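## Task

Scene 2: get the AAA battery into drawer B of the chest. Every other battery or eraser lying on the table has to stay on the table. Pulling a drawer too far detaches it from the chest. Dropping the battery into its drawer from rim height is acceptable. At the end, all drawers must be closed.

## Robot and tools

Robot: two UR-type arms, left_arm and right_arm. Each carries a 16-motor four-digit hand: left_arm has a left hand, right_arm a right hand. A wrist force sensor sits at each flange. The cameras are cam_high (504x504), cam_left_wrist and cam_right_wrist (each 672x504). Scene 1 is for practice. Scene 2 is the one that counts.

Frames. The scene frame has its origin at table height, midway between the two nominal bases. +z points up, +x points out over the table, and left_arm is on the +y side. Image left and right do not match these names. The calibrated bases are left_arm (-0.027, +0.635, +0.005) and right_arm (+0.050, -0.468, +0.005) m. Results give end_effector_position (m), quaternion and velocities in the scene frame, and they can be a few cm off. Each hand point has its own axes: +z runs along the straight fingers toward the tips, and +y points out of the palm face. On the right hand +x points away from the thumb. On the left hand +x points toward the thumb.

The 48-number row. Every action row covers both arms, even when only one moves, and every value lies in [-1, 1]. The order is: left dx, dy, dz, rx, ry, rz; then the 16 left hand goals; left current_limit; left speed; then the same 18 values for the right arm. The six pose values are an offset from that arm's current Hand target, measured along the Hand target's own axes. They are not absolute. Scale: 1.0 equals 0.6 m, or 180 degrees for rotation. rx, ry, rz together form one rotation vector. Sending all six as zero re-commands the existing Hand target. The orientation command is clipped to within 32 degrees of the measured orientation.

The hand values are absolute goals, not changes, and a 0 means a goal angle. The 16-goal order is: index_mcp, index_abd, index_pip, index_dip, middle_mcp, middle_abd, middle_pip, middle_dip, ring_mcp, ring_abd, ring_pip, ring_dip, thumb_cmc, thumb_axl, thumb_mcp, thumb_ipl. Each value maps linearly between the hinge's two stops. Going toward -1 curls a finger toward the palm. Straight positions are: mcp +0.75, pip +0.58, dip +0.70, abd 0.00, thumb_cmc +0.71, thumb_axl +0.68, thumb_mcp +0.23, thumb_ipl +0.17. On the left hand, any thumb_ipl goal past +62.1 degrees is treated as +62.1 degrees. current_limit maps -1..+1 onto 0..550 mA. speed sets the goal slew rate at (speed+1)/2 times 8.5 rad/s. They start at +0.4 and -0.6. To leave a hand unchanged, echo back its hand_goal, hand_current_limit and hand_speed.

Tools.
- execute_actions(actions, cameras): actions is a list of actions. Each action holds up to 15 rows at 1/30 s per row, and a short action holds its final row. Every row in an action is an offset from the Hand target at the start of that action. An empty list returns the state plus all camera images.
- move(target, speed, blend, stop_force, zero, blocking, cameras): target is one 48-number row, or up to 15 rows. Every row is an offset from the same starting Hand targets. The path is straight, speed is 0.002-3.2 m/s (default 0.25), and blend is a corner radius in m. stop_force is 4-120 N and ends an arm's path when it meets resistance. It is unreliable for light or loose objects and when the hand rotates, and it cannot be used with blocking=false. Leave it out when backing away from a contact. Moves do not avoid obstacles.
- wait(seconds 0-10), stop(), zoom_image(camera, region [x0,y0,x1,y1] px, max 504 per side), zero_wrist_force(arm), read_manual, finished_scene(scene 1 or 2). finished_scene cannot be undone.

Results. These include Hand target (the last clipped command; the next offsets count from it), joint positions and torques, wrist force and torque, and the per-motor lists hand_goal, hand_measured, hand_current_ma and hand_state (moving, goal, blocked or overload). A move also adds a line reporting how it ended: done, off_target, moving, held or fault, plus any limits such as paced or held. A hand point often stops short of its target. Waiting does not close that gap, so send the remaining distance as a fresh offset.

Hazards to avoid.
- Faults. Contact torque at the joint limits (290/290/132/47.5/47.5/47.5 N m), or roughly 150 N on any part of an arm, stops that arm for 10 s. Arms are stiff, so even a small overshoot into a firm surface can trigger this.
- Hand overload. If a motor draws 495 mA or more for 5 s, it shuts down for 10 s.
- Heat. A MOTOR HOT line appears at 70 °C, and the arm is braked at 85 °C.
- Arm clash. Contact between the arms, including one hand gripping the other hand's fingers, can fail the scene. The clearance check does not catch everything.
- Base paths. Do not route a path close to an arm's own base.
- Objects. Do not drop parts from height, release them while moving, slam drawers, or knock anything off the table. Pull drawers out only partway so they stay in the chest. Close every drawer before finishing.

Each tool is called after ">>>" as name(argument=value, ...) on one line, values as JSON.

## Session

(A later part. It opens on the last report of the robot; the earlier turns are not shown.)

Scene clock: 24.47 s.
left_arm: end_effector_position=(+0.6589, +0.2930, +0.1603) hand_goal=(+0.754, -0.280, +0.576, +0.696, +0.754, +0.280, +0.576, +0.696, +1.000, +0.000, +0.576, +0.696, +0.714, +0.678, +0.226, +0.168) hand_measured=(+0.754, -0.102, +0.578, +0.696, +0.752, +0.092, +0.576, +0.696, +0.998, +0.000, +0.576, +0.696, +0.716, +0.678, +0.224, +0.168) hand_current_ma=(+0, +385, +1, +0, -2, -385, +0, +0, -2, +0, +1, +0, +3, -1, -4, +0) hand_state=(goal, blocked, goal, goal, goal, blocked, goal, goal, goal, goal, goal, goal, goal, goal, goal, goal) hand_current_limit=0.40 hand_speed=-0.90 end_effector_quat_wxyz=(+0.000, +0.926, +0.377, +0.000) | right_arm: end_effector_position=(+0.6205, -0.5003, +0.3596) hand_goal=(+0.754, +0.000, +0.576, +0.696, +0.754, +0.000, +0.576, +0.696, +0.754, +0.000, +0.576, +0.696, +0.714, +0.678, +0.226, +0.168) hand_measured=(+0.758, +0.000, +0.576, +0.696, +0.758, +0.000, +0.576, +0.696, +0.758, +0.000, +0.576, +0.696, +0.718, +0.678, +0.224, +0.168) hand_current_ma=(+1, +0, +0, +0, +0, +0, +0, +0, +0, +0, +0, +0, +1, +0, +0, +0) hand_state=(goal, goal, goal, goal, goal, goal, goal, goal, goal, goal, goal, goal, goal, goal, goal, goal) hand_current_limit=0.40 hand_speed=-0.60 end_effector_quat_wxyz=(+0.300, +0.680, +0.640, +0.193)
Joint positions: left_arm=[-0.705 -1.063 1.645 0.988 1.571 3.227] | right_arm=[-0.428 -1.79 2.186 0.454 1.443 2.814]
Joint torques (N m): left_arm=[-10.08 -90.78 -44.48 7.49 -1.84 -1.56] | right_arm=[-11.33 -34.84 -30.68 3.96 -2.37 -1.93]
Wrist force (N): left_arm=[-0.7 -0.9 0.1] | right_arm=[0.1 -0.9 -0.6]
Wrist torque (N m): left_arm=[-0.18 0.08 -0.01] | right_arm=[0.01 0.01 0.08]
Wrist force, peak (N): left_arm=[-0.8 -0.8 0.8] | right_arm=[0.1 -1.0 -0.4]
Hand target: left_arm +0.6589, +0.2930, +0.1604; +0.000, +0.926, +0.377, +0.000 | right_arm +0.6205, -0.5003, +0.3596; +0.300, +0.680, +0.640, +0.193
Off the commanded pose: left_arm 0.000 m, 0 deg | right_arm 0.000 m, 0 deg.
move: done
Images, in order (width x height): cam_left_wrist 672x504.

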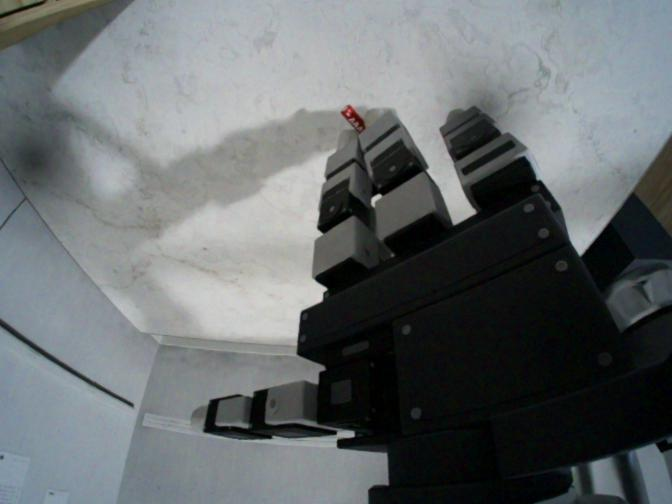

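>>> move(target=[[0,0,-0.333,0,0,0,0.754,-0.28,0.576,0.696,0.754,0.28,0.576,0.696,1,0,1,1,0.714,0.678,0.226,0.168,0.4,-0.9,0,0,0,0,0,0,0.754,0,0.576,0.696,0.754,0,0.576,0.696,0.754,0,0.576,0.696,0.714,0.678,0.226,0.168,0.4,-0.6],[-0.1755,0.5038,-0.3877,-0.1039,0.0492,-0.2788,0.754,-0.28,0.576,0.696,0.754,0.28,0.576,0.696,1,0,1,1,0.714,0.678,0.226,0.168,0.4,-0.9,0,0,0,0,0,0,0.754,0,0.576,0.696,0.754,0,0.576,0.696,0.754,0,0.576,0.696,0.714,0.678,0.226,0.168,0.4,-0.6]], speed=[0.15,0.22], blend=[0.04,0], cameras=["cam_left_wrist","cam_high"])

>>> zoom_image(camera="cam_left_wrist", region=[260, 20, 500, 200])

>>> zoom_image(camera="cam_high", region=[150, 160, 330, 340])

Scene clock: 29.90 s.
left_arm: end_effector_position=(+0.7947, +0.0033, +0.3932) hand_goal=(+0.754, -0.280, +0.576, +0.696, +0.754, +0.280, +0.576, +0.696, +1.000, +0.000, +1.000, +1.000, +0.714, +0.678, +0.226, +0.168) hand_measured=(+0.756, -0.102, +0.578, +0.696, +0.752, +0.092, +0.576, +0.696, +0.998, +0.000, +0.994, +0.996, +0.716, +0.678, +0.224, +0.168) hand_current_ma=(+2, +385, +1, +0, -2, -385, +0, +0, -3, +0, -9, -4, +3, -1, -4, +0) hand_state=(goal, blocked, goal, goal, goal, blocked, goal, goal, goal, goal, goal, goal, goal, goal, goal, goal) hand_current_limit=0.40 hand_speed=-0.90 end_effector_quat_wxyz=(+0.118, +0.665, +0.726, +0.128) | right_arm: end_effector_position=(+0.6205, -0.5003, +0.3596) hand_goal=(+0.754, +0.000, +0.576, +0.696, +0.754, +0.000, +0.576, +0.696, +0.754, +0.000, +0.576, +0.696, +0.714, +0.678, +0.226, +0.168) hand_measured=(+0.758, +0.000, +0.576, +0.696, +0.758, +0.000, +0.576, +0.696, +0.758, +0.000, +0.576, +0.696, +0.718, +0.678, +0.224, +0.168) hand_current_ma=(+1, +0, +0, +0, +0, +0, +0, +0, +0, +0, +0, +0, +1, +0, +0, +0) hand_state=(goal, goal, goal, goal, goal, goal, goal, goal, goal, goal, goal, goal, goal, goal, goal, goal) hand_current_limit=0.40 hand_speed=-0.60 end_effector_quat_wxyz=(+0.300, +0.680, +0.640, +0.193)
Joint positions: left_arm=[-0.971 -0.695 0.628 1.462 1.266 2.102] | right_arm=[-0.428 -1.79 2.186 0.454 1.443 2.814]
Joint torques (N m): left_arm=[-16.2 -89.17 -52.87 6.7 -3.58 -2.28] | right_arm=[-8.68 -33.91 -30.95 3.75 -2.25 -1.85]
Wrist force (N): left_arm=[-0.6 -0.1 0.3] | right_arm=[0.0 -1.0 -0.3]
Wrist torque (N m): left_arm=[-0.06 0.11 0.05] | right_arm=[-0.02 0.03 0.07]
Wrist force, peak (N): left_arm=[-1.2 -0.6 1.4] | right_arm=[0.1 -1.2 -0.5]
Hand target: left_arm +0.7947, +0.0033, +0.3932; +0.118, +0.665, +0.726, +0.128 | right_arm +0.6205, -0.5003, +0.3596; +0.300, +0.680, +0.640, +0.193
Off the commanded pose: left_arm 0.000 m, 0 deg | right_arm 0.000 m, 0 deg.
move: done
Images, in order (width x height): cam_high 504x504, cam_left_wrist 672x504.

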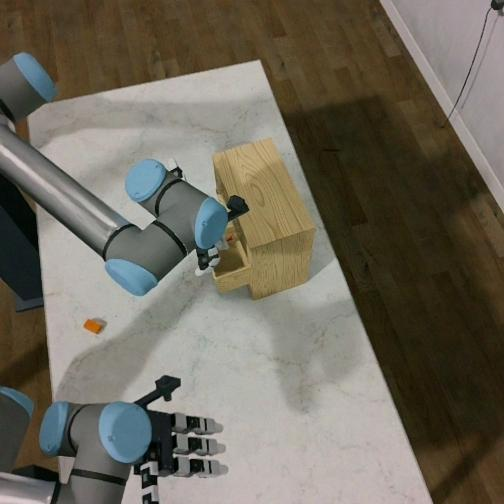

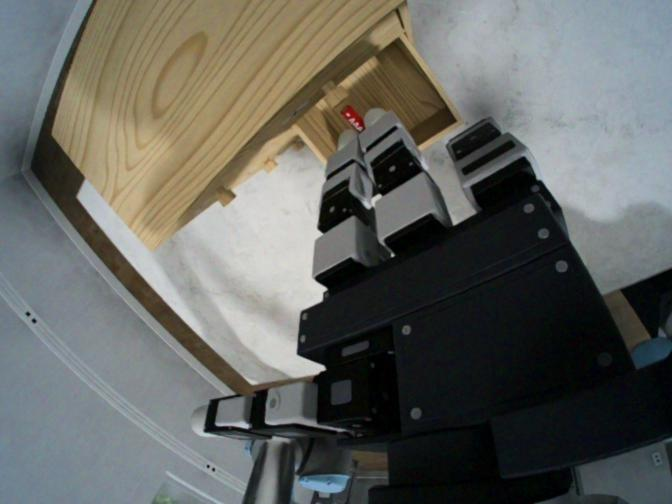

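Scaled by 2.100 from the camera's 672x504 image, which has a finer 960x720 frame.

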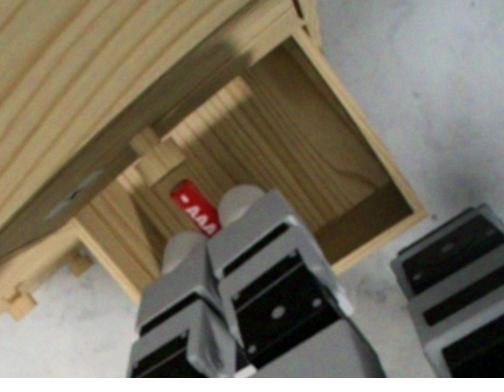

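Scaled by 2.800.

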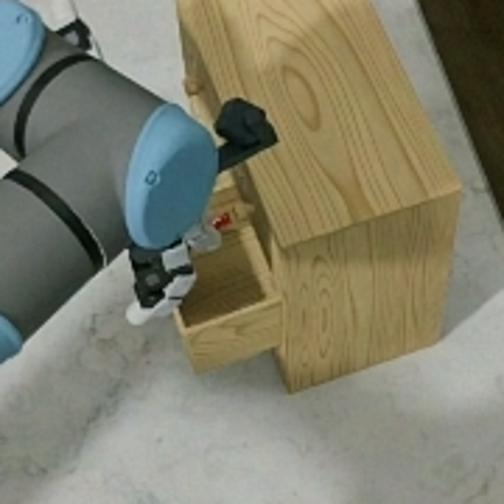

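>>> move(target=[0, -0.01877, -0.00683, 0,0,0, 0.754,-0.28,0.576,0.696,0.754,0.28,0.576,0.696,1,0,1,1,0.714,0.678,0.226,0.168,0.4,-0.9, 0,0,0,0,0,0, 0.754,0,0.576,0.696,0.754,0,0.576,0.696,0.754,0,0.576,0.696,0.714,0.678,0.226,0.168,0.4,-0.6], speed=0.1, cameras=["cam_high", "cam_left_wrist"])

Scene clock: 32.07 s.
left_arm: end_effector_position=(+0.7829, +0.0022, +0.3932) hand_goal=(+0.754, -0.280, +0.576, +0.696, +0.754, +0.280, +0.576, +0.696, +1.000, +0.000, +1.000, +1.000, +0.714, +0.678, +0.226, +0.168) hand_measured=(+0.756, -0.102, +0.578, +0.696, +0.752, +0.092, +0.576, +0.696, +0.998, +0.000, +0.994, +0.996, +0.716, +0.678, +0.224, +0.168) hand_current_ma=(+2, +385, +1, +0, -2, -385, +0, +0, -3, +0, -9, -4, +3, -1, -4, +0) hand_state=(goal, blocked, goal, goal, goal, blocked, goal, goal, goal, goal, goal, goal, goal, goal, goal, goal) hand_current_limit=0.40 hand_speed=-0.90 end_effector_quat_wxyz=(+0.118, +0.665, +0.726, +0.128) | right_arm: end_effector_position=(+0.6205, -0.5003, +0.3596) hand_goal=(+0.754, +0.000, +0.576, +0.696, +0.754, +0.000, +0.576, +0.696, +0.754, +0.000, +0.576, +0.696, +0.714, +0.678, +0.226, +0.168) hand_measured=(+0.758, +0.000, +0.576, +0.696, +0.758, +0.000, +0.576, +0.696, +0.758, +0.000, +0.576, +0.696, +0.718, +0.678, +0.224, +0.168) hand_current_ma=(+1, +0, +0, +0, +0, +0, +0, +0, +0, +0, +0, +0, +1, +0, +0, +0) hand_state=(goal, goal, goal, goal, goal, goal, goal, goal, goal, goal, goal, goal, goal, goal, goal, goal) hand_current_limit=0.40 hand_speed=-0.60 end_effector_quat_wxyz=(+0.300, +0.680, +0.640, +0.193)
Joint positions: left_arm=[-0.982 -0.716 0.666 1.449 1.264 2.091] | right_arm=[-0.428 -1.79 2.186 0.454 1.443 2.814]
Joint torques (N m): left_arm=[-17.58 -116.03 -24.19 0.61 -3 -2.19] | right_arm=[-10.27 -32.74 -30.72 4.03 -2.4 -1.45]
Wrist force (N): left_arm=[-0.6 0.1 0.2] | right_arm=[0.0 -0.9 -0.6]
Wrist torque (N m): left_arm=[0.01 0.10 0.01] | right_arm=[0.01 0.03 0.07]
Wrist force, peak (N): left_arm=[-0.6 -0.6 0.6] | right_arm=[0.0 -1.1 -0.6]
Hand target: left_arm +0.7828, +0.0022, +0.3932; +0.118, +0.665, +0.726, +0.128 | right_arm +0.6205, -0.5003, +0.3596; +0.300, +0.680, +0.640, +0.193
Off the commanded pose: left_arm 0.000 m, 0 deg | right_arm 0.000 m, 0 deg.
move: done
Images, in order (width x height): cam_high 504x504, cam_left_wrist 672x504.

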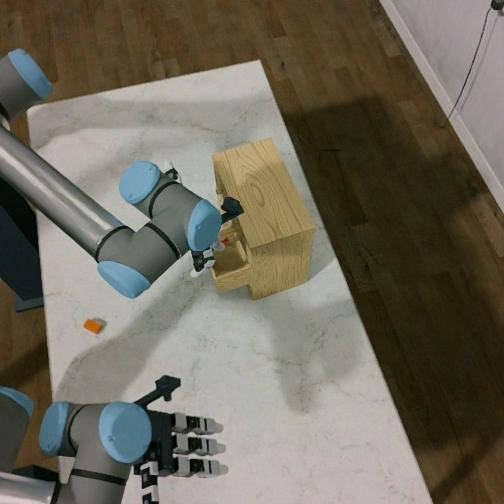

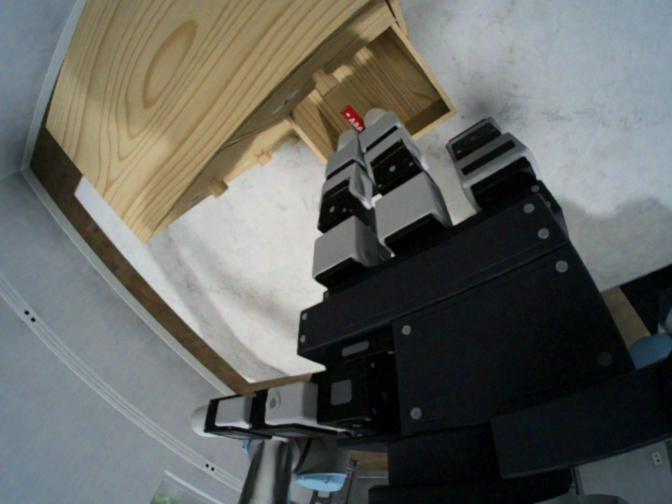

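>>> move(target=[0, -0.0353, 0.0971, 0,0,0, 0.754,-0.28,0.576,0.696,0.754,0.28,0.576,0.696,1,0,1,1,0.714,0.678,0.226,0.168,0.4,-0.9, 0,0,0,0,0,0, 0.754,0,0.576,0.696,0.754,0,0.576,0.696,0.754,0,0.576,0.696,0.714,0.678,0.226,0.168,0.4,-0.6], speed=0.08, stop_force=8, cameras=["cam_high", "cam_left_wrist"])

>>> zoom_image(camera="cam_left_wrist", region=[260, 20, 480, 200])

>>> zoom_image(camera="cam_high", region=[180, 180, 300, 310])

Scene clock: 34.13 s.
left_arm: end_effector_position=(+0.7829, +0.0022, +0.3312) hand_goal=(+0.754, -0.280, +0.576, +0.696, +0.754, +0.280, +0.576, +0.696, +1.000, +0.000, +1.000, +1.000, +0.714, +0.678, +0.226, +0.168) hand_measured=(+0.756, -0.102, +0.578, +0.696, +0.752, +0.092, +0.576, +0.696, +0.998, +0.000, +0.994, +0.996, +0.716, +0.678, +0.224, +0.168) hand_current_ma=(+2, +385, +1, +0, -2, -385, +0, +0, -3, +0, -8, -4, +3, -1, -4, +0) hand_state=(goal, blocked, goal, goal, goal, blocked, goal, goal, goal, goal, goal, goal, goal, goal, goal, goal) hand_current_limit=0.40 hand_speed=-0.90 end_effector_quat_wxyz=(+0.118, +0.665, +0.726, +0.128) | right_arm: end_effector_position=(+0.6205, -0.5003, +0.3596) hand_goal=(+0.754, +0.000, +0.576, +0.696, +0.754, +0.000, +0.576, +0.696, +0.754, +0.000, +0.576, +0.696, +0.714, +0.678, +0.226, +0.168) hand_measured=(+0.758, +0.000, +0.576, +0.696, +0.758, +0.000, +0.576, +0.696, +0.758, +0.000, +0.576, +0.696, +0.718, +0.678, +0.224, +0.168) hand_current_ma=(+1, +0, +0, +0, +0, +0, +0, +0, +0, +0, +0, +0, +1, +0, +0, +0) hand_state=(goal, goal, goal, goal, goal, goal, goal, goal, goal, goal, goal, goal, goal, goal, goal, goal) hand_current_limit=0.40 hand_speed=-0.60 end_effector_quat_wxyz=(+0.300, +0.680, +0.640, +0.193)
Joint positions: left_arm=[-0.983 -0.715 0.773 1.341 1.264 2.091] | right_arm=[-0.428 -1.79 2.186 0.454 1.443 2.814]
Joint torques (N m): left_arm=[7.26 -86.44 -25.09 0.34 -3.71 1.54] | right_arm=[-10.76 -36.08 -31.48 3.84 -2.17 -1.41]
Wrist force (N): left_arm=[-0.1 0.1 0.0] | right_arm=[0.2 -0.8 -0.2]
Wrist torque (N m): left_arm=[0.00 0.02 0.04] | right_arm=[0.00 0.00 0.09]
Wrist force, peak (N): left_arm=[-0.5 -0.1 0.7] | right_arm=[0.3 -1.1 -0.6]
Hand target: left_arm +0.7829, +0.0022, +0.3312; +0.118, +0.665, +0.726, +0.128 | right_arm +0.6205, -0.5003, +0.3596; +0.300, +0.680, +0.640, +0.193
Off the commanded pose: left_arm 0.000 m, 0 deg | right_arm 0.000 m, 0 deg.
move: done
Images, in order (width x height): cam_high 504x504, cam_left_wrist 672x504.

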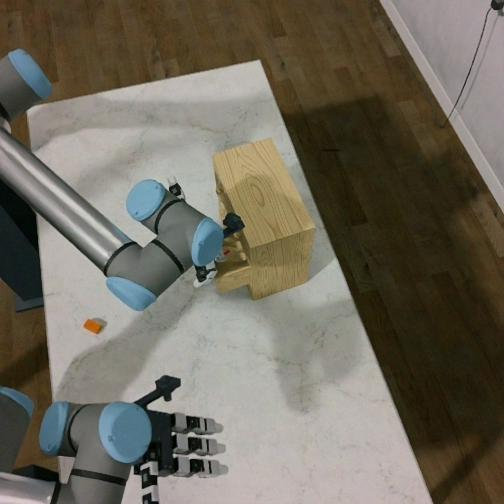

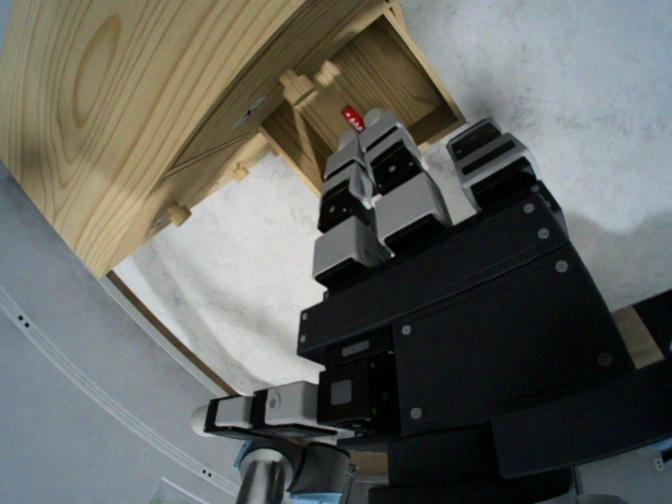

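Scaled by 2.291 from the camera's 672x504 image, which has a finer 960x720 frame.

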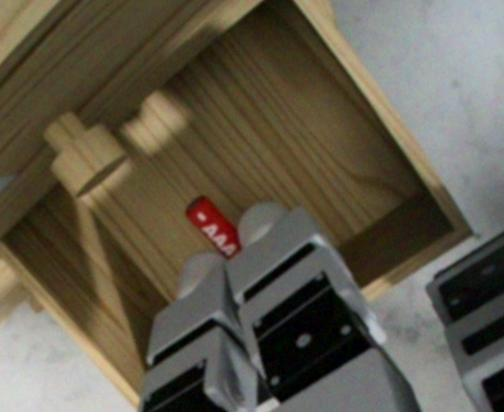

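Scaled by 3.877.

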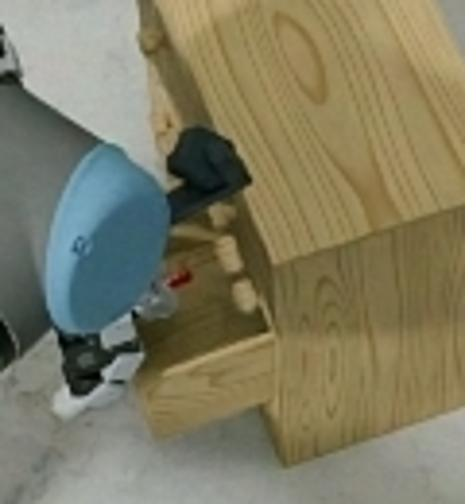

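>>> move(target=[0, -0.0171, 0.047, 0,0,0, 0.754,-0.28,0.576,0.696,0.754,0.28,0.576,0.696,1,0,1,1,0.714,0.678,0.226,0.168,0.4,-0.9, 0,0,0,0,0,0, 0.754,0,0.576,0.696,0.754,0,0.576,0.696,0.754,0,0.576,0.696,0.714,0.678,0.226,0.168,0.4,-0.6], speed=0.06, stop_force=7, cameras=["cam_left_wrist"])

>>> move(target=[0,0,0, 0,0,0, 0.754,0.1,0.576,0.696,0.754,-0.1,0.576,0.696,1,0,1,1,0.714,0.678,0.226,0.168,0.4,-0.8, 0,0,0,0,0,0, 0.754,0,0.576,0.696,0.754,0,0.576,0.696,0.754,0,0.576,0.696,0.714,0.678,0.226,0.168,0.4,-0.6], cameras=["cam_left_wrist", "cam_high"])

>>> zoom_image(camera="cam_left_wrist", region=[240, 0, 500, 200])

Scene clock: 36.17 s.
left_arm: end_effector_position=(+0.7829, +0.0022, +0.3012) hand_goal=(+0.754, -0.280, +0.576, +0.696, +0.754, +0.280, +0.576, +0.696, +1.000, +0.000, +1.000, +1.000, +0.714, +0.678, +0.226, +0.168) hand_measured=(+0.720, -0.102, +0.572, +0.696, +0.720, +0.092, +0.568, +0.696, +0.998, +0.000, +0.994, +0.996, +0.716, +0.678, +0.224, +0.168) hand_current_ma=(-90, +385, -6, +0, -86, -385, -12, +0, -3, +0, -8, -4, +3, -1, -4, +0) hand_state=(blocked, blocked, goal, goal, blocked, blocked, goal, goal, goal, goal, goal, goal, goal, goal, goal, goal) hand_current_limit=0.40 hand_speed=-0.90 end_effector_quat_wxyz=(+0.118, +0.665, +0.726, +0.128) | right_arm: end_effector_position=(+0.6205, -0.5003, +0.3596) hand_goal=(+0.754, +0.000, +0.576, +0.696, +0.754, +0.000, +0.576, +0.696, +0.754, +0.000, +0.576, +0.696, +0.714, +0.678, +0.226, +0.168) hand_measured=(+0.758, +0.000, +0.576, +0.696, +0.758, +0.000, +0.576, +0.696, +0.758, +0.000, +0.576, +0.696, +0.718, +0.678, +0.224, +0.168) hand_current_ma=(+1, +0, +0, +0, +0, +0, +0, +0, +0, +0, +0, +0, +1, +0, +0, +0) hand_state=(goal, goal, goal, goal, goal, goal, goal, goal, goal, goal, goal, goal, goal, goal, goal, goal) hand_current_limit=0.40 hand_speed=-0.60 end_effector_quat_wxyz=(+0.300, +0.680, +0.640, +0.193)
Joint positions: left_arm=[-0.982 -0.709 0.816 1.293 1.264 2.091] | right_arm=[-0.428 -1.79 2.186 0.454 1.443 2.814]
Joint torques (N m): left_arm=[0.64 -82.51 -21.79 0.93 0.04 2.09] | right_arm=[-9.4 -33.01 -31.76 3.81 -2.06 -1.93]
Wrist force (N): left_arm=[-0.1 6.4 -3.0] | right_arm=[0.1 -0.8 -0.5]
Wrist torque (N m): left_arm=[-0.08 0.03 0.05] | right_arm=[0.02 0.01 0.08]
Wrist force, peak (N): left_arm=[-0.1 6.5 -3.4] | right_arm=[0.2 -1.1 -0.5]
Hand target: left_arm +0.7829, +0.0022, +0.3012; +0.118, +0.665, +0.726, +0.128 | right_arm +0.6205, -0.5003, +0.3596; +0.300, +0.680, +0.640, +0.193
Off the commanded pose: left_arm 0.000 m, 0 deg | right_arm 0.000 m, 0 deg.
move: done
Images, in order (width x height): cam_left_wrist 672x504.

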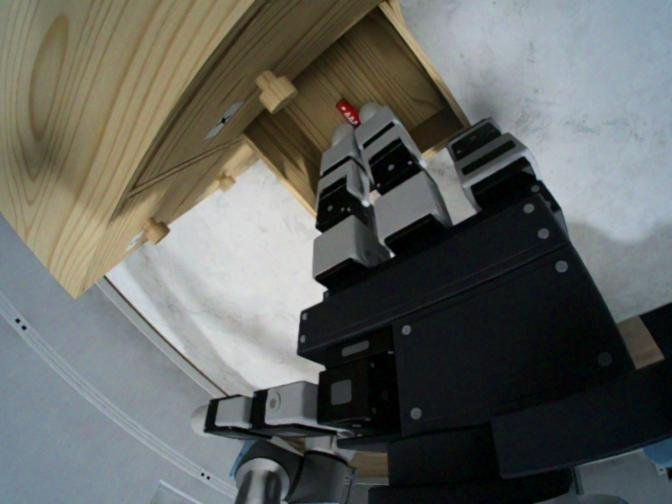

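Scene clock: 36.87 s.
left_arm: end_effector_position=(+0.7829, +0.0022, +0.3011) hand_goal=(+0.754, +0.100, +0.576, +0.696, +0.754, -0.100, +0.576, +0.696, +1.000, +0.000, +1.000, +1.000, +0.714, +0.678, +0.226, +0.168) hand_measured=(+0.740, +0.092, +0.568, +0.696, +0.740, -0.092, +0.570, +0.696, +0.998, +0.000, +0.994, +0.996, +0.716, +0.678, +0.224, +0.168) hand_current_ma=(-27, -11, -10, +0, -28, +10, -8, +0, -3, +0, -8, -4, +3, -1, -4, +0) hand_state=(goal, goal, goal, goal, goal, goal, goal, goal, goal, goal, goal, goal, goal, goal, goal, goal) hand_current_limit=0.40 hand_speed=-0.80 end_effector_quat_wxyz=(+0.118, +0.665, +0.726, +0.128) | right_arm: end_effector_position=(+0.6205, -0.5003, +0.3596) hand_goal=(+0.754, +0.000, +0.576, +0.696, +0.754, +0.000, +0.576, +0.696, +0.754, +0.000, +0.576, +0.696, +0.714, +0.678, +0.226, +0.168) hand_measured=(+0.758, +0.000, +0.576, +0.696, +0.758, +0.000, +0.576, +0.696, +0.758, +0.000, +0.576, +0.696, +0.718, +0.678, +0.224, +0.168) hand_current_ma=(+1, +0, +0, +0, +0, +0, +0, +0, +0, +0, +0, +0, +1, +0, +0, +0) hand_state=(goal, goal, goal, goal, goal, goal, goal, goal, goal, goal, goal, goal, goal, goal, goal, goal) hand_current_limit=0.40 hand_speed=-0.60 end_effector_quat_wxyz=(+0.300, +0.680, +0.640, +0.193)
Joint positions: left_arm=[-0.982 -0.709 0.816 1.293 1.264 2.091] | right_arm=[-0.428 -1.79 2.186 0.454 1.443 2.814]
Joint torques (N m): left_arm=[0.99 -94.56 -30.68 1.08 0.76 1.48] | right_arm=[-8.89 -31.69 -31.95 3.76 -1.86 -1.91]
Wrist force (N): left_arm=[-0.8 1.2 -0.3] | right_arm=[0.1 -0.9 -0.5]
Wrist torque (N m): left_arm=[-0.07 0.11 -0.03] | right_arm=[0.00 0.02 0.07]
Wrist force, peak (N): left_arm=[-0.7 6.3 -3.3] | right_arm=[0.0 -1.0 -0.5]
Hand target: left_arm +0.7829, +0.0022, +0.3012; +0.118, +0.665, +0.726, +0.128 | right_arm +0.6205, -0.5003, +0.3596; +0.300, +0.680, +0.640, +0.193
Off the commanded pose: left_arm 0.000 m, 0 deg | right_arm 0.000 m, 0 deg.
move: done
Images, in order (width x height): cam_high 504x504, cam_left_wrist 672x504.

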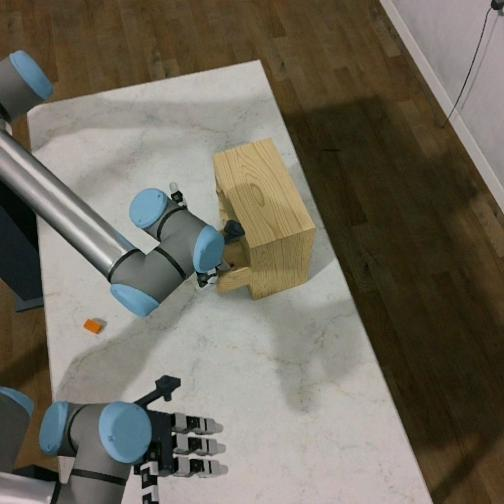

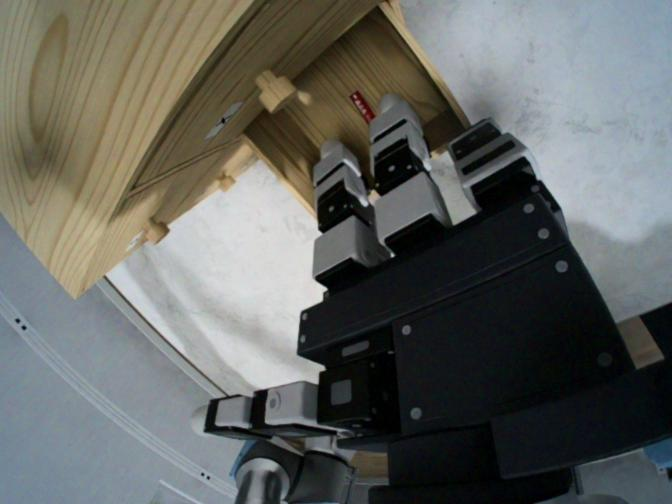

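Scaled by 1.938 from the camera's 672x504 image, which has a finer 960x720 frame.

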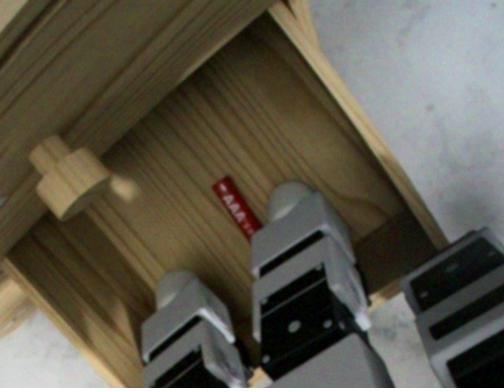

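>>> move(target=[[0.00145,0.0585,-0.2093,0,0,0, 0.754,0.1,0.576,0.696,0.754,-0.1,0.576,0.696,1,0,1,1,0.714,0.678,0.226,0.168,0.4,-0.8, 0,0,0,0,0,0, 0.754,0,0.576,0.696,0.754,0,0.576,0.696,0.754,0,0.576,0.696,0.714,0.678,0.226,0.168,0.4,-0.6],[0,-0.2312,-0.2600,-0.1944,0,0, 0.754,0.1,0.576,0.696,0.754,-0.1,0.576,0.696,1,0,1,1,0.714,0.678,0.226,0.168,0.4,-0.8, 0,0,0,0,0,0, 0.754,0,0.576,0.696,0.754,0,0.576,0.696,0.754,0,0.576,0.696,0.714,0.678,0.226,0.168,0.4,-0.6]], speed=[0.25, 0.4], blend=[0.02, 0], cameras=["cam_left_wrist", "cam_high"])

>>> zoom_image(camera="cam_high", region=[160, 180, 290, 310])

Scene clock: 39.67 s.
left_arm: end_effector_position=(+0.5999, -0.0139, +0.4002) hand_goal=(+0.754, +0.100, +0.576, +0.696, +0.754, -0.100, +0.576, +0.696, +1.000, +0.000, +1.000, +1.000, +0.714, +0.678, +0.226, +0.168) hand_measured=(+0.760, +0.096, +0.576, +0.696, +0.760, -0.096, +0.576, +0.696, +1.000, +0.000, +0.996, +0.998, +0.720, +0.678, +0.224, +0.168) hand_current_ma=(+7, -4, -1, +0, +7, +3, -1, +0, +0, +0, -3, -3, +7, -1, -4, +0) hand_state=(goal, goal, goal, goal, goal, goal, goal, goal, goal, goal, goal, goal, goal, goal, goal, goal) hand_current_limit=0.40 hand_speed=-0.80 end_effector_quat_wxyz=(+0.312, +0.599, +0.654, +0.341) | right_arm: end_effector_position=(+0.6205, -0.5003, +0.3596) hand_goal=(+0.754, +0.000, +0.576, +0.696, +0.754, +0.000, +0.576, +0.696, +0.754, +0.000, +0.576, +0.696, +0.714, +0.678, +0.226, +0.168) hand_measured=(+0.758, +0.000, +0.576, +0.696, +0.758, +0.000, +0.576, +0.696, +0.758, +0.000, +0.576, +0.696, +0.718, +0.678, +0.224, +0.168) hand_current_ma=(+1, +0, +0, +0, +0, +0, +0, +0, +0, +0, +0, +0, +1, +0, +0, +0) hand_state=(goal, goal, goal, goal, goal, goal, goal, goal, goal, goal, goal, goal, goal, goal, goal, goal) hand_current_limit=0.40 hand_speed=-0.60 end_effector_quat_wxyz=(+0.300, +0.680, +0.640, +0.193)
Joint positions: left_arm=[-1.286 -0.97 1.305 0.971 0.636 1.895] | right_arm=[-0.428 -1.79 2.186 0.454 1.443 2.814]
Joint torques (N m): left_arm=[-16.32 -97.82 -22.3 0.46 -4.33 2.32] | right_arm=[-9.61 -34.62 -30.63 3.37 -2.15 -1.73]
Wrist force (N): left_arm=[-0.6 0.4 0.0] | right_arm=[0.1 -1.0 -0.4]
Wrist torque (N m): left_arm=[0.06 0.09 -0.23] | right_arm=[-0.02 0.02 0.07]
Wrist force, peak (N): left_arm=[-0.4 2.2 -1.6] | right_arm=[0.2 -1.0 -0.5]
Hand target: left_arm +0.5998, -0.0139, +0.4002; +0.312, +0.599, +0.654, +0.341 | right_arm +0.6205, -0.5003, +0.3596; +0.300, +0.680, +0.640, +0.193
Off the commanded pose: left_arm 0.000 m, 0 deg | right_arm 0.000 m, 0 deg.
move: done
Images, in order (width x height): cam_high 504x504, cam_left_wrist 672x504.

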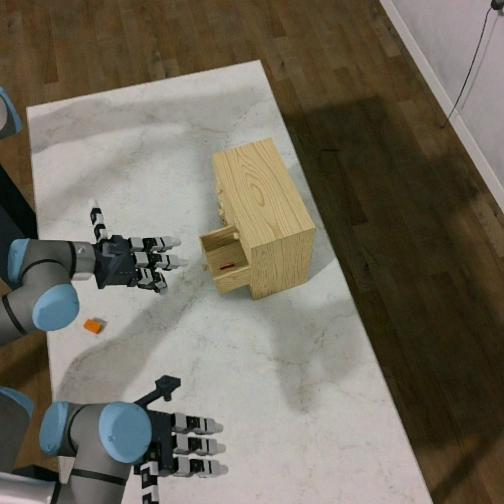

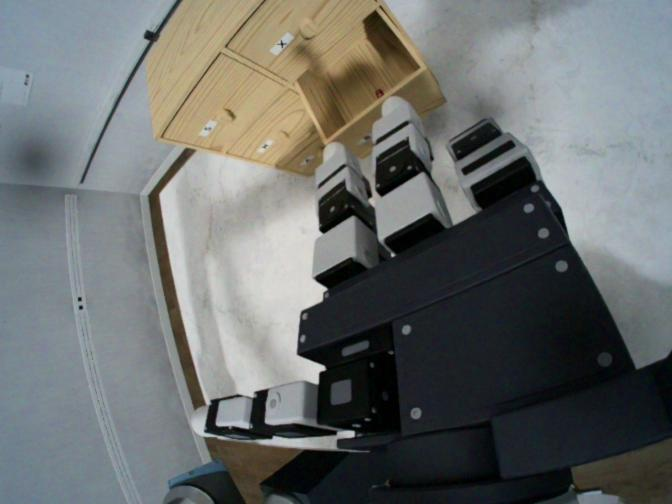

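Scaled by 3.877.

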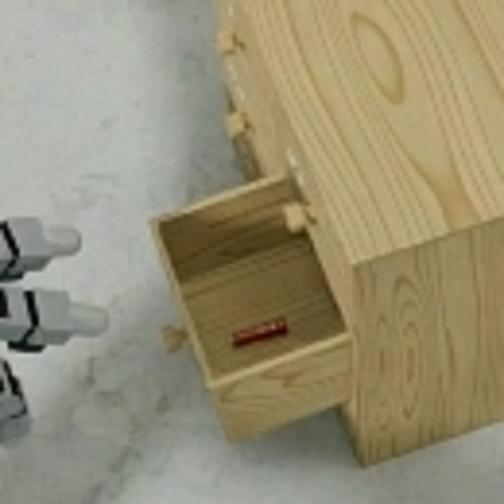

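>>> move(target=[[0,-0.1529,0.1071,0,0,0, 0.754,0.1,0.576,0.696,0.754,-0.1,0.576,0.696,1,0,0.576,0.696,0.714,0.678,0.226,0.168,0.4,-0.6, 0,0,0,0,0,0, 0.754,0,0.576,0.696,0.754,0,0.576,0.696,0.754,0,0.576,0.696,0.714,0.678,0.226,0.168,0.4,-0.6],[0,-0.1192,0.1551,0,0,0, 0.754,0.1,0.576,0.696,0.754,-0.1,0.576,0.696,1,0,0.576,0.696,0.714,0.678,0.226,0.168,0.4,-0.6, 0,0,0,0,0,0, 0.754,0,0.576,0.696,0.754,0,0.576,0.696,0.754,0,0.576,0.696,0.714,0.678,0.226,0.168,0.4,-0.6]], speed=[0.2, 0.1], blend=[0.02, 0], cameras=["cam_left_wrist", "cam_high"])

>>> zoom_image(camera="cam_high", region=[160, 180, 290, 310])

>>> zoom_image(camera="cam_left_wrist", region=[240, 0, 500, 200])

Scene clock: 41.57 s.
left_arm: end_effector_position=(+0.6348, -0.0109, +0.2882) hand_goal=(+0.754, +0.100, +0.576, +0.696, +0.754, -0.100, +0.576, +0.696, +1.000, +0.000, +0.576, +0.696, +0.714, +0.678, +0.226, +0.168) hand_measured=(+0.760, +0.096, +0.576, +0.696, +0.760, -0.096, +0.576, +0.696, +1.000, +0.000, +0.582, +0.700, +0.720, +0.678, +0.224, +0.168) hand_current_ma=(+8, -3, +0, +0, +9, +3, +0, +0, +0, +0, +7, +3, +7, -1, -4, +0) hand_state=(goal, goal, goal, goal, goal, goal, goal, goal, goal, goal, goal, goal, goal, goal, goal, goal) hand_current_limit=0.40 hand_speed=-0.60 end_effector_quat_wxyz=(+0.312, +0.599, +0.654, +0.341) | right_arm: end_effector_position=(+0.6205, -0.5003, +0.3596) hand_goal=(+0.754, +0.000, +0.576, +0.696, +0.754, +0.000, +0.576, +0.696, +0.754, +0.000, +0.576, +0.696, +0.714, +0.678, +0.226, +0.168) hand_measured=(+0.758, +0.000, +0.576, +0.696, +0.758, +0.000, +0.576, +0.696, +0.758, +0.000, +0.576, +0.696, +0.718, +0.678, +0.224, +0.168) hand_current_ma=(+1, +0, +0, +0, +0, +0, +0, +0, +0, +0, +0, +0, +1, +0, +0, +0) hand_state=(goal, goal, goal, goal, goal, goal, goal, goal, goal, goal, goal, goal, goal, goal, goal, goal) hand_current_limit=0.40 hand_speed=-0.60 end_effector_quat_wxyz=(+0.300, +0.680, +0.640, +0.193)
Joint positions: left_arm=[-1.242 -0.88 1.353 0.777 0.648 1.965] | right_arm=[-0.428 -1.79 2.186 0.454 1.443 2.814]
Joint torques (N m): left_arm=[5.64 -71.48 -48 0.33 0.99 1.92] | right_arm=[-12.56 -32.92 -31.48 3.63 -2.01 -2.11]
Wrist force (N): left_arm=[0.2 0.8 0.4] | right_arm=[0.2 -0.5 -0.4]
Wrist torque (N m): left_arm=[0.08 0.01 -0.17] | right_arm=[0.05 0.00 0.09]
Wrist force, peak (N): left_arm=[-0.4 2.1 -0.7] | right_arm=[0.2 -1.3 -0.3]
Hand target: left_arm +0.6350, -0.0109, +0.2882; +0.312, +0.599, +0.654, +0.341 | right_arm +0.6205, -0.5003, +0.3596; +0.300, +0.680, +0.640, +0.193
Off the commanded pose: left_arm 0.000 m, 0 deg | right_arm 0.000 m, 0 deg.
move: done; blend cut to 0.0176 m at target 1
Images, in order (width x height): cam_high 504x504, cam_left_wrist 672x504.

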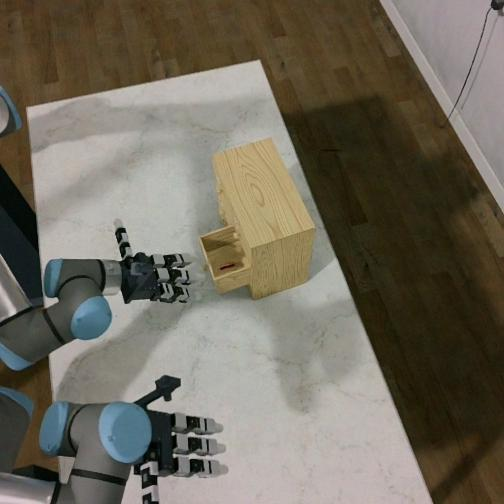

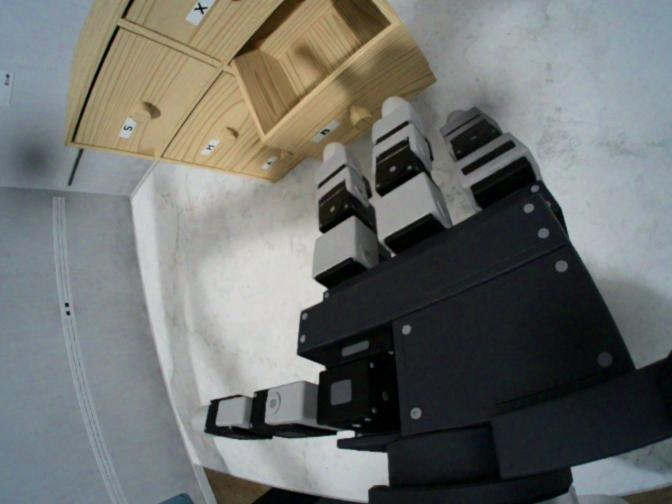

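Scaled by 3.877.

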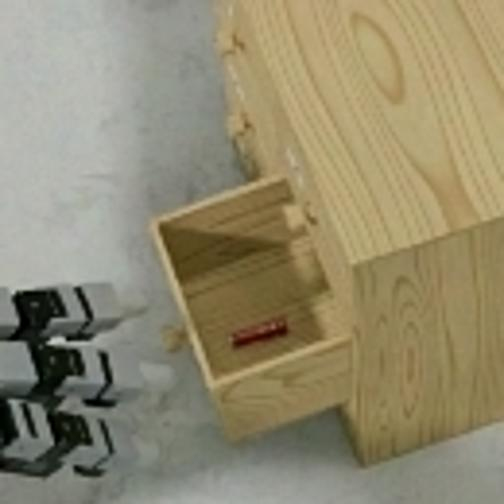

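Scaled by 1.938 from the camera's 672x504 image, which has a finer 960x720 frame.

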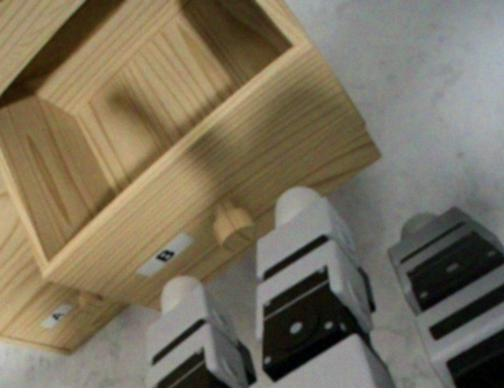

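>>> move(target=[0,0.1148,0.1638,0,0,0, 0.754,0.1,0.576,0.696,0.754,-0.1,0.576,0.696,1,0,0.576,0.696,0.714,0.678,0.226,0.168,0.4,-0.6, 0,0,0,0,0,0, 0.754,0,0.576,0.696,0.754,0,0.576,0.696,0.754,0,0.576,0.696,0.714,0.678,0.226,0.168,0.4,-0.6], speed=0.05, stop_force=7, cameras=["cam_left_wrist", "cam_high"])

>>> zoom_image(camera="cam_high", region=[160, 180, 290, 310])

>>> zoom_image(camera="cam_left_wrist", region=[240, 0, 500, 200])

Scene clock: 45.53 s.
left_arm: end_effector_position=(+0.7537, -0.0003, +0.2884) hand_goal=(+0.754, +0.100, +0.576, +0.696, +0.754, -0.100, +0.576, +0.696, +1.000, +0.000, +0.576, +0.696, +0.714, +0.678, +0.226, +0.168) hand_measured=(+0.762, +0.100, +0.576, +0.696, +0.764, -0.096, +0.576, +0.694, +1.000, +0.000, +0.582, +0.700, +0.720, +0.678, +0.224, +0.168) hand_current_ma=(+14, +0, +0, +0, +16, +3, +0, -1, +0, +0, +7, +3, +7, -1, -4, +0) hand_state=(goal, goal, goal, goal, goal, goal, goal, goal, goal, goal, goal, goal, goal, goal, goal, goal) hand_current_limit=0.40 hand_speed=-0.60 end_effector_quat_wxyz=(+0.312, +0.599, +0.654, +0.341) | right_arm: end_effector_position=(+0.6205, -0.5003, +0.3596) hand_goal=(+0.754, +0.000, +0.576, +0.696, +0.754, +0.000, +0.576, +0.696, +0.754, +0.000, +0.576, +0.696, +0.714, +0.678, +0.226, +0.168) hand_measured=(+0.758, +0.000, +0.576, +0.696, +0.758, +0.000, +0.576, +0.696, +0.758, +0.000, +0.576, +0.696, +0.718, +0.678, +0.224, +0.168) hand_current_ma=(+1, +0, +0, +0, +0, +0, +0, +0, +0, +0, +0, +0, +1, +0, +0, +0) hand_state=(goal, goal, goal, goal, goal, goal, goal, goal, goal, goal, goal, goal, goal, goal, goal, goal) hand_current_limit=0.40 hand_speed=-0.60 end_effector_quat_wxyz=(+0.300, +0.680, +0.640, +0.193)
Joint positions: left_arm=[-1.102 -0.811 1.195 0.704 0.703 2.171] | right_arm=[-0.428 -1.79 2.186 0.454 1.443 2.814]
Joint torques (N m): left_arm=[-8.84 -106.01 -21.45 2.42 -4.46 -2.42] | right_arm=[-8.81 -33.49 -32.11 3.73 -2.09 -1.9]
Wrist force (N): left_arm=[0.2 0.3 -8.1] | right_arm=[-0.2 -0.8 -0.4]
Wrist torque (N m): left_arm=[0.71 0.00 -0.04] | right_arm=[0.01 0.05 0.05]
Wrist force, peak (N): left_arm=[0.7 -0.5 -11.5] | right_arm=[0.3 -0.9 -0.8]
Hand target: left_arm +0.7537, -0.0003, +0.2884; +0.312, +0.599, +0.654, +0.341 (not the last commanded pose) | right_arm +0.6205, -0.5003, +0.3596; +0.300, +0.680, +0.640, +0.193
Off the commanded pose: left_arm 0.001 m, 0 deg | right_arm 0.000 m, 0 deg.
move: contact (left_arm)
Images, in order (width x height): cam_high 504x504, cam_left_wrist 672x504.

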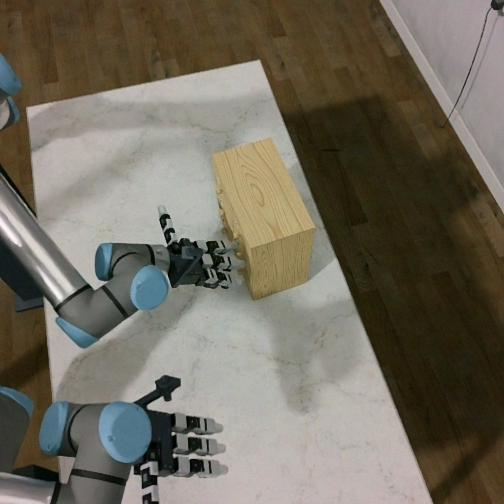

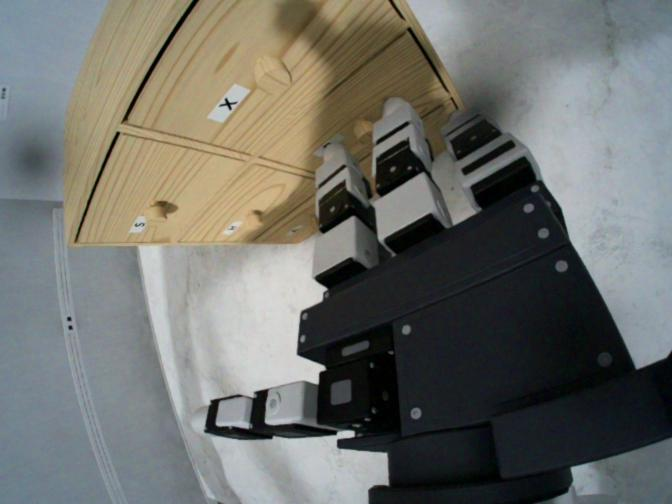

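Scaled by 3.877.

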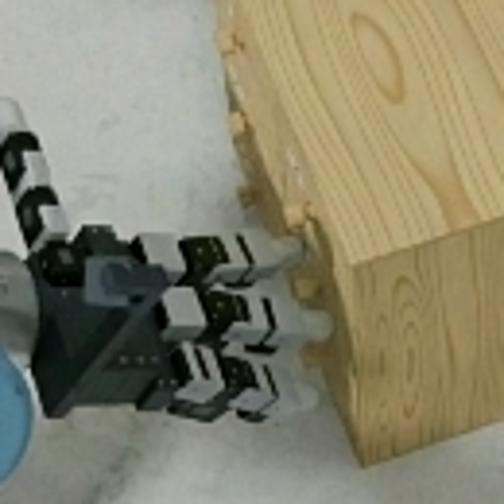

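Scaled by 1.938 from the camera's 672x504 image, which has a finer 960x720 frame.

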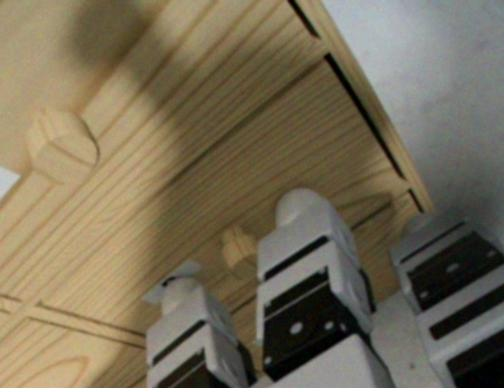

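Looks shut. Retreat and verify.

>>> move(target=[0,-0.0957,-0.1365,0,0,0, 0.754,0.1,0.576,0.696,0.754,-0.1,0.576,0.696,1,0,0.576,0.696,0.714,0.678,0.226,0.168,0.4,-0.6, 0,0,0,0,0,0, 0.754,0,0.576,0.696,0.754,0,0.576,0.696,0.754,0,0.576,0.696,0.714,0.678,0.226,0.168,0.4,-0.6], speed=0.2, cameras=["cam_left_wrist", "cam_high"])

>>> zoom_image(camera="cam_high", region=[190, 150, 320, 310])

>>> zoom_image(camera="cam_left_wrist", region=[200, 0, 500, 200])

Scene clock: 46.87 s.
left_arm: end_effector_position=(+0.6542, -0.0091, +0.2882) hand_goal=(+0.754, +0.100, +0.576, +0.696, +0.754, -0.100, +0.576, +0.696, +1.000, +0.000, +0.576, +0.696, +0.714, +0.678, +0.226, +0.168) hand_measured=(+0.762, +0.100, +0.576, +0.696, +0.764, -0.096, +0.576, +0.694, +1.000, +0.000, +0.582, +0.700, +0.720, +0.678, +0.224, +0.168) hand_current_ma=(+14, +0, +0, +0, +16, +3, +0, -1, +0, +0, +7, +3, +7, -1, -4, +0) hand_state=(goal, goal, goal, goal, goal, goal, goal, goal, goal, goal, goal, goal, goal, goal, goal, goal) hand_current_limit=0.40 hand_speed=-0.60 end_effector_quat_wxyz=(+0.312, +0.599, +0.654, +0.341) | right_arm: end_effector_position=(+0.6205, -0.5003, +0.3596) hand_goal=(+0.754, +0.000, +0.576, +0.696, +0.754, +0.000, +0.576, +0.696, +0.754, +0.000, +0.576, +0.696, +0.714, +0.678, +0.226, +0.168) hand_measured=(+0.758, +0.000, +0.576, +0.696, +0.758, +0.000, +0.576, +0.696, +0.758, +0.000, +0.576, +0.696, +0.718, +0.678, +0.224, +0.168) hand_current_ma=(+1, +0, +0, +0, +0, +0, +0, +0, +0, +0, +0, +0, +1, +0, +0, +0) hand_state=(goal, goal, goal, goal, goal, goal, goal, goal, goal, goal, goal, goal, goal, goal, goal, goal) hand_current_limit=0.40 hand_speed=-0.60 end_effector_quat_wxyz=(+0.300, +0.680, +0.640, +0.193)
Joint positions: left_arm=[-1.218 -0.871 1.33 0.761 0.656 2.003] | right_arm=[-0.428 -1.79 2.186 0.454 1.443 2.814]
Joint torques (N m): left_arm=[-13.11 -104.02 -20.85 6.23 -4.23 -1.69] | right_arm=[-10.98 -31.99 -32.88 3.69 -2.28 -1.79]
Wrist force (N): left_arm=[0.1 0.6 0.2] | right_arm=[0.3 -0.7 -0.3]
Wrist torque (N m): left_arm=[0.05 0.02 0.02] | right_arm=[0.01 -0.01 0.09]
Wrist force, peak (N): left_arm=[0.0 -0.4 -8.0] | right_arm=[0.1 -0.9 -0.7]
Hand target: left_arm +0.6541, -0.0091, +0.2882; +0.312, +0.599, +0.654, +0.341 | right_arm +0.6205, -0.5003, +0.3596; +0.300, +0.680, +0.640, +0.193
Off the commanded pose: left_arm 0.000 m, 0 deg | right_arm 0.000 m, 0 deg.
move: done
Images, in order (width x height): cam_high 504x504, cam_left_wrist 672x504.

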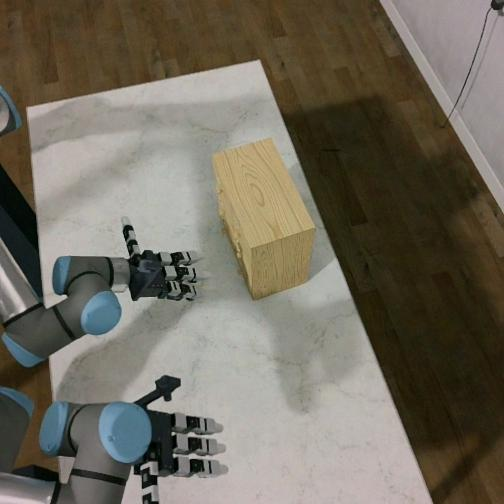

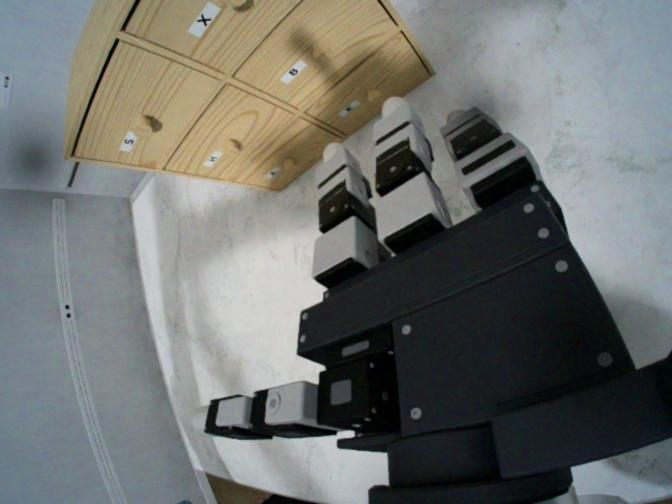

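Scaled by 3.150.

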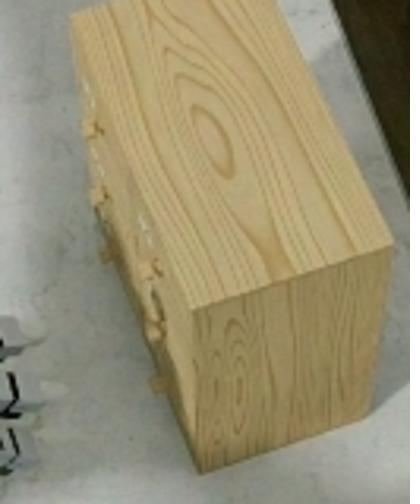

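Scaled by 1.680 from the camera's 672x504 image, which has a finer 960x720 frame.

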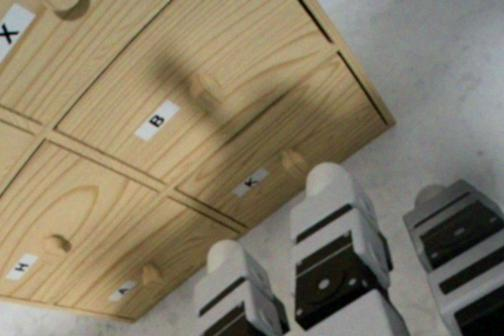

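>>> finished_scene(scene=2)

The scene is finished: the task was done.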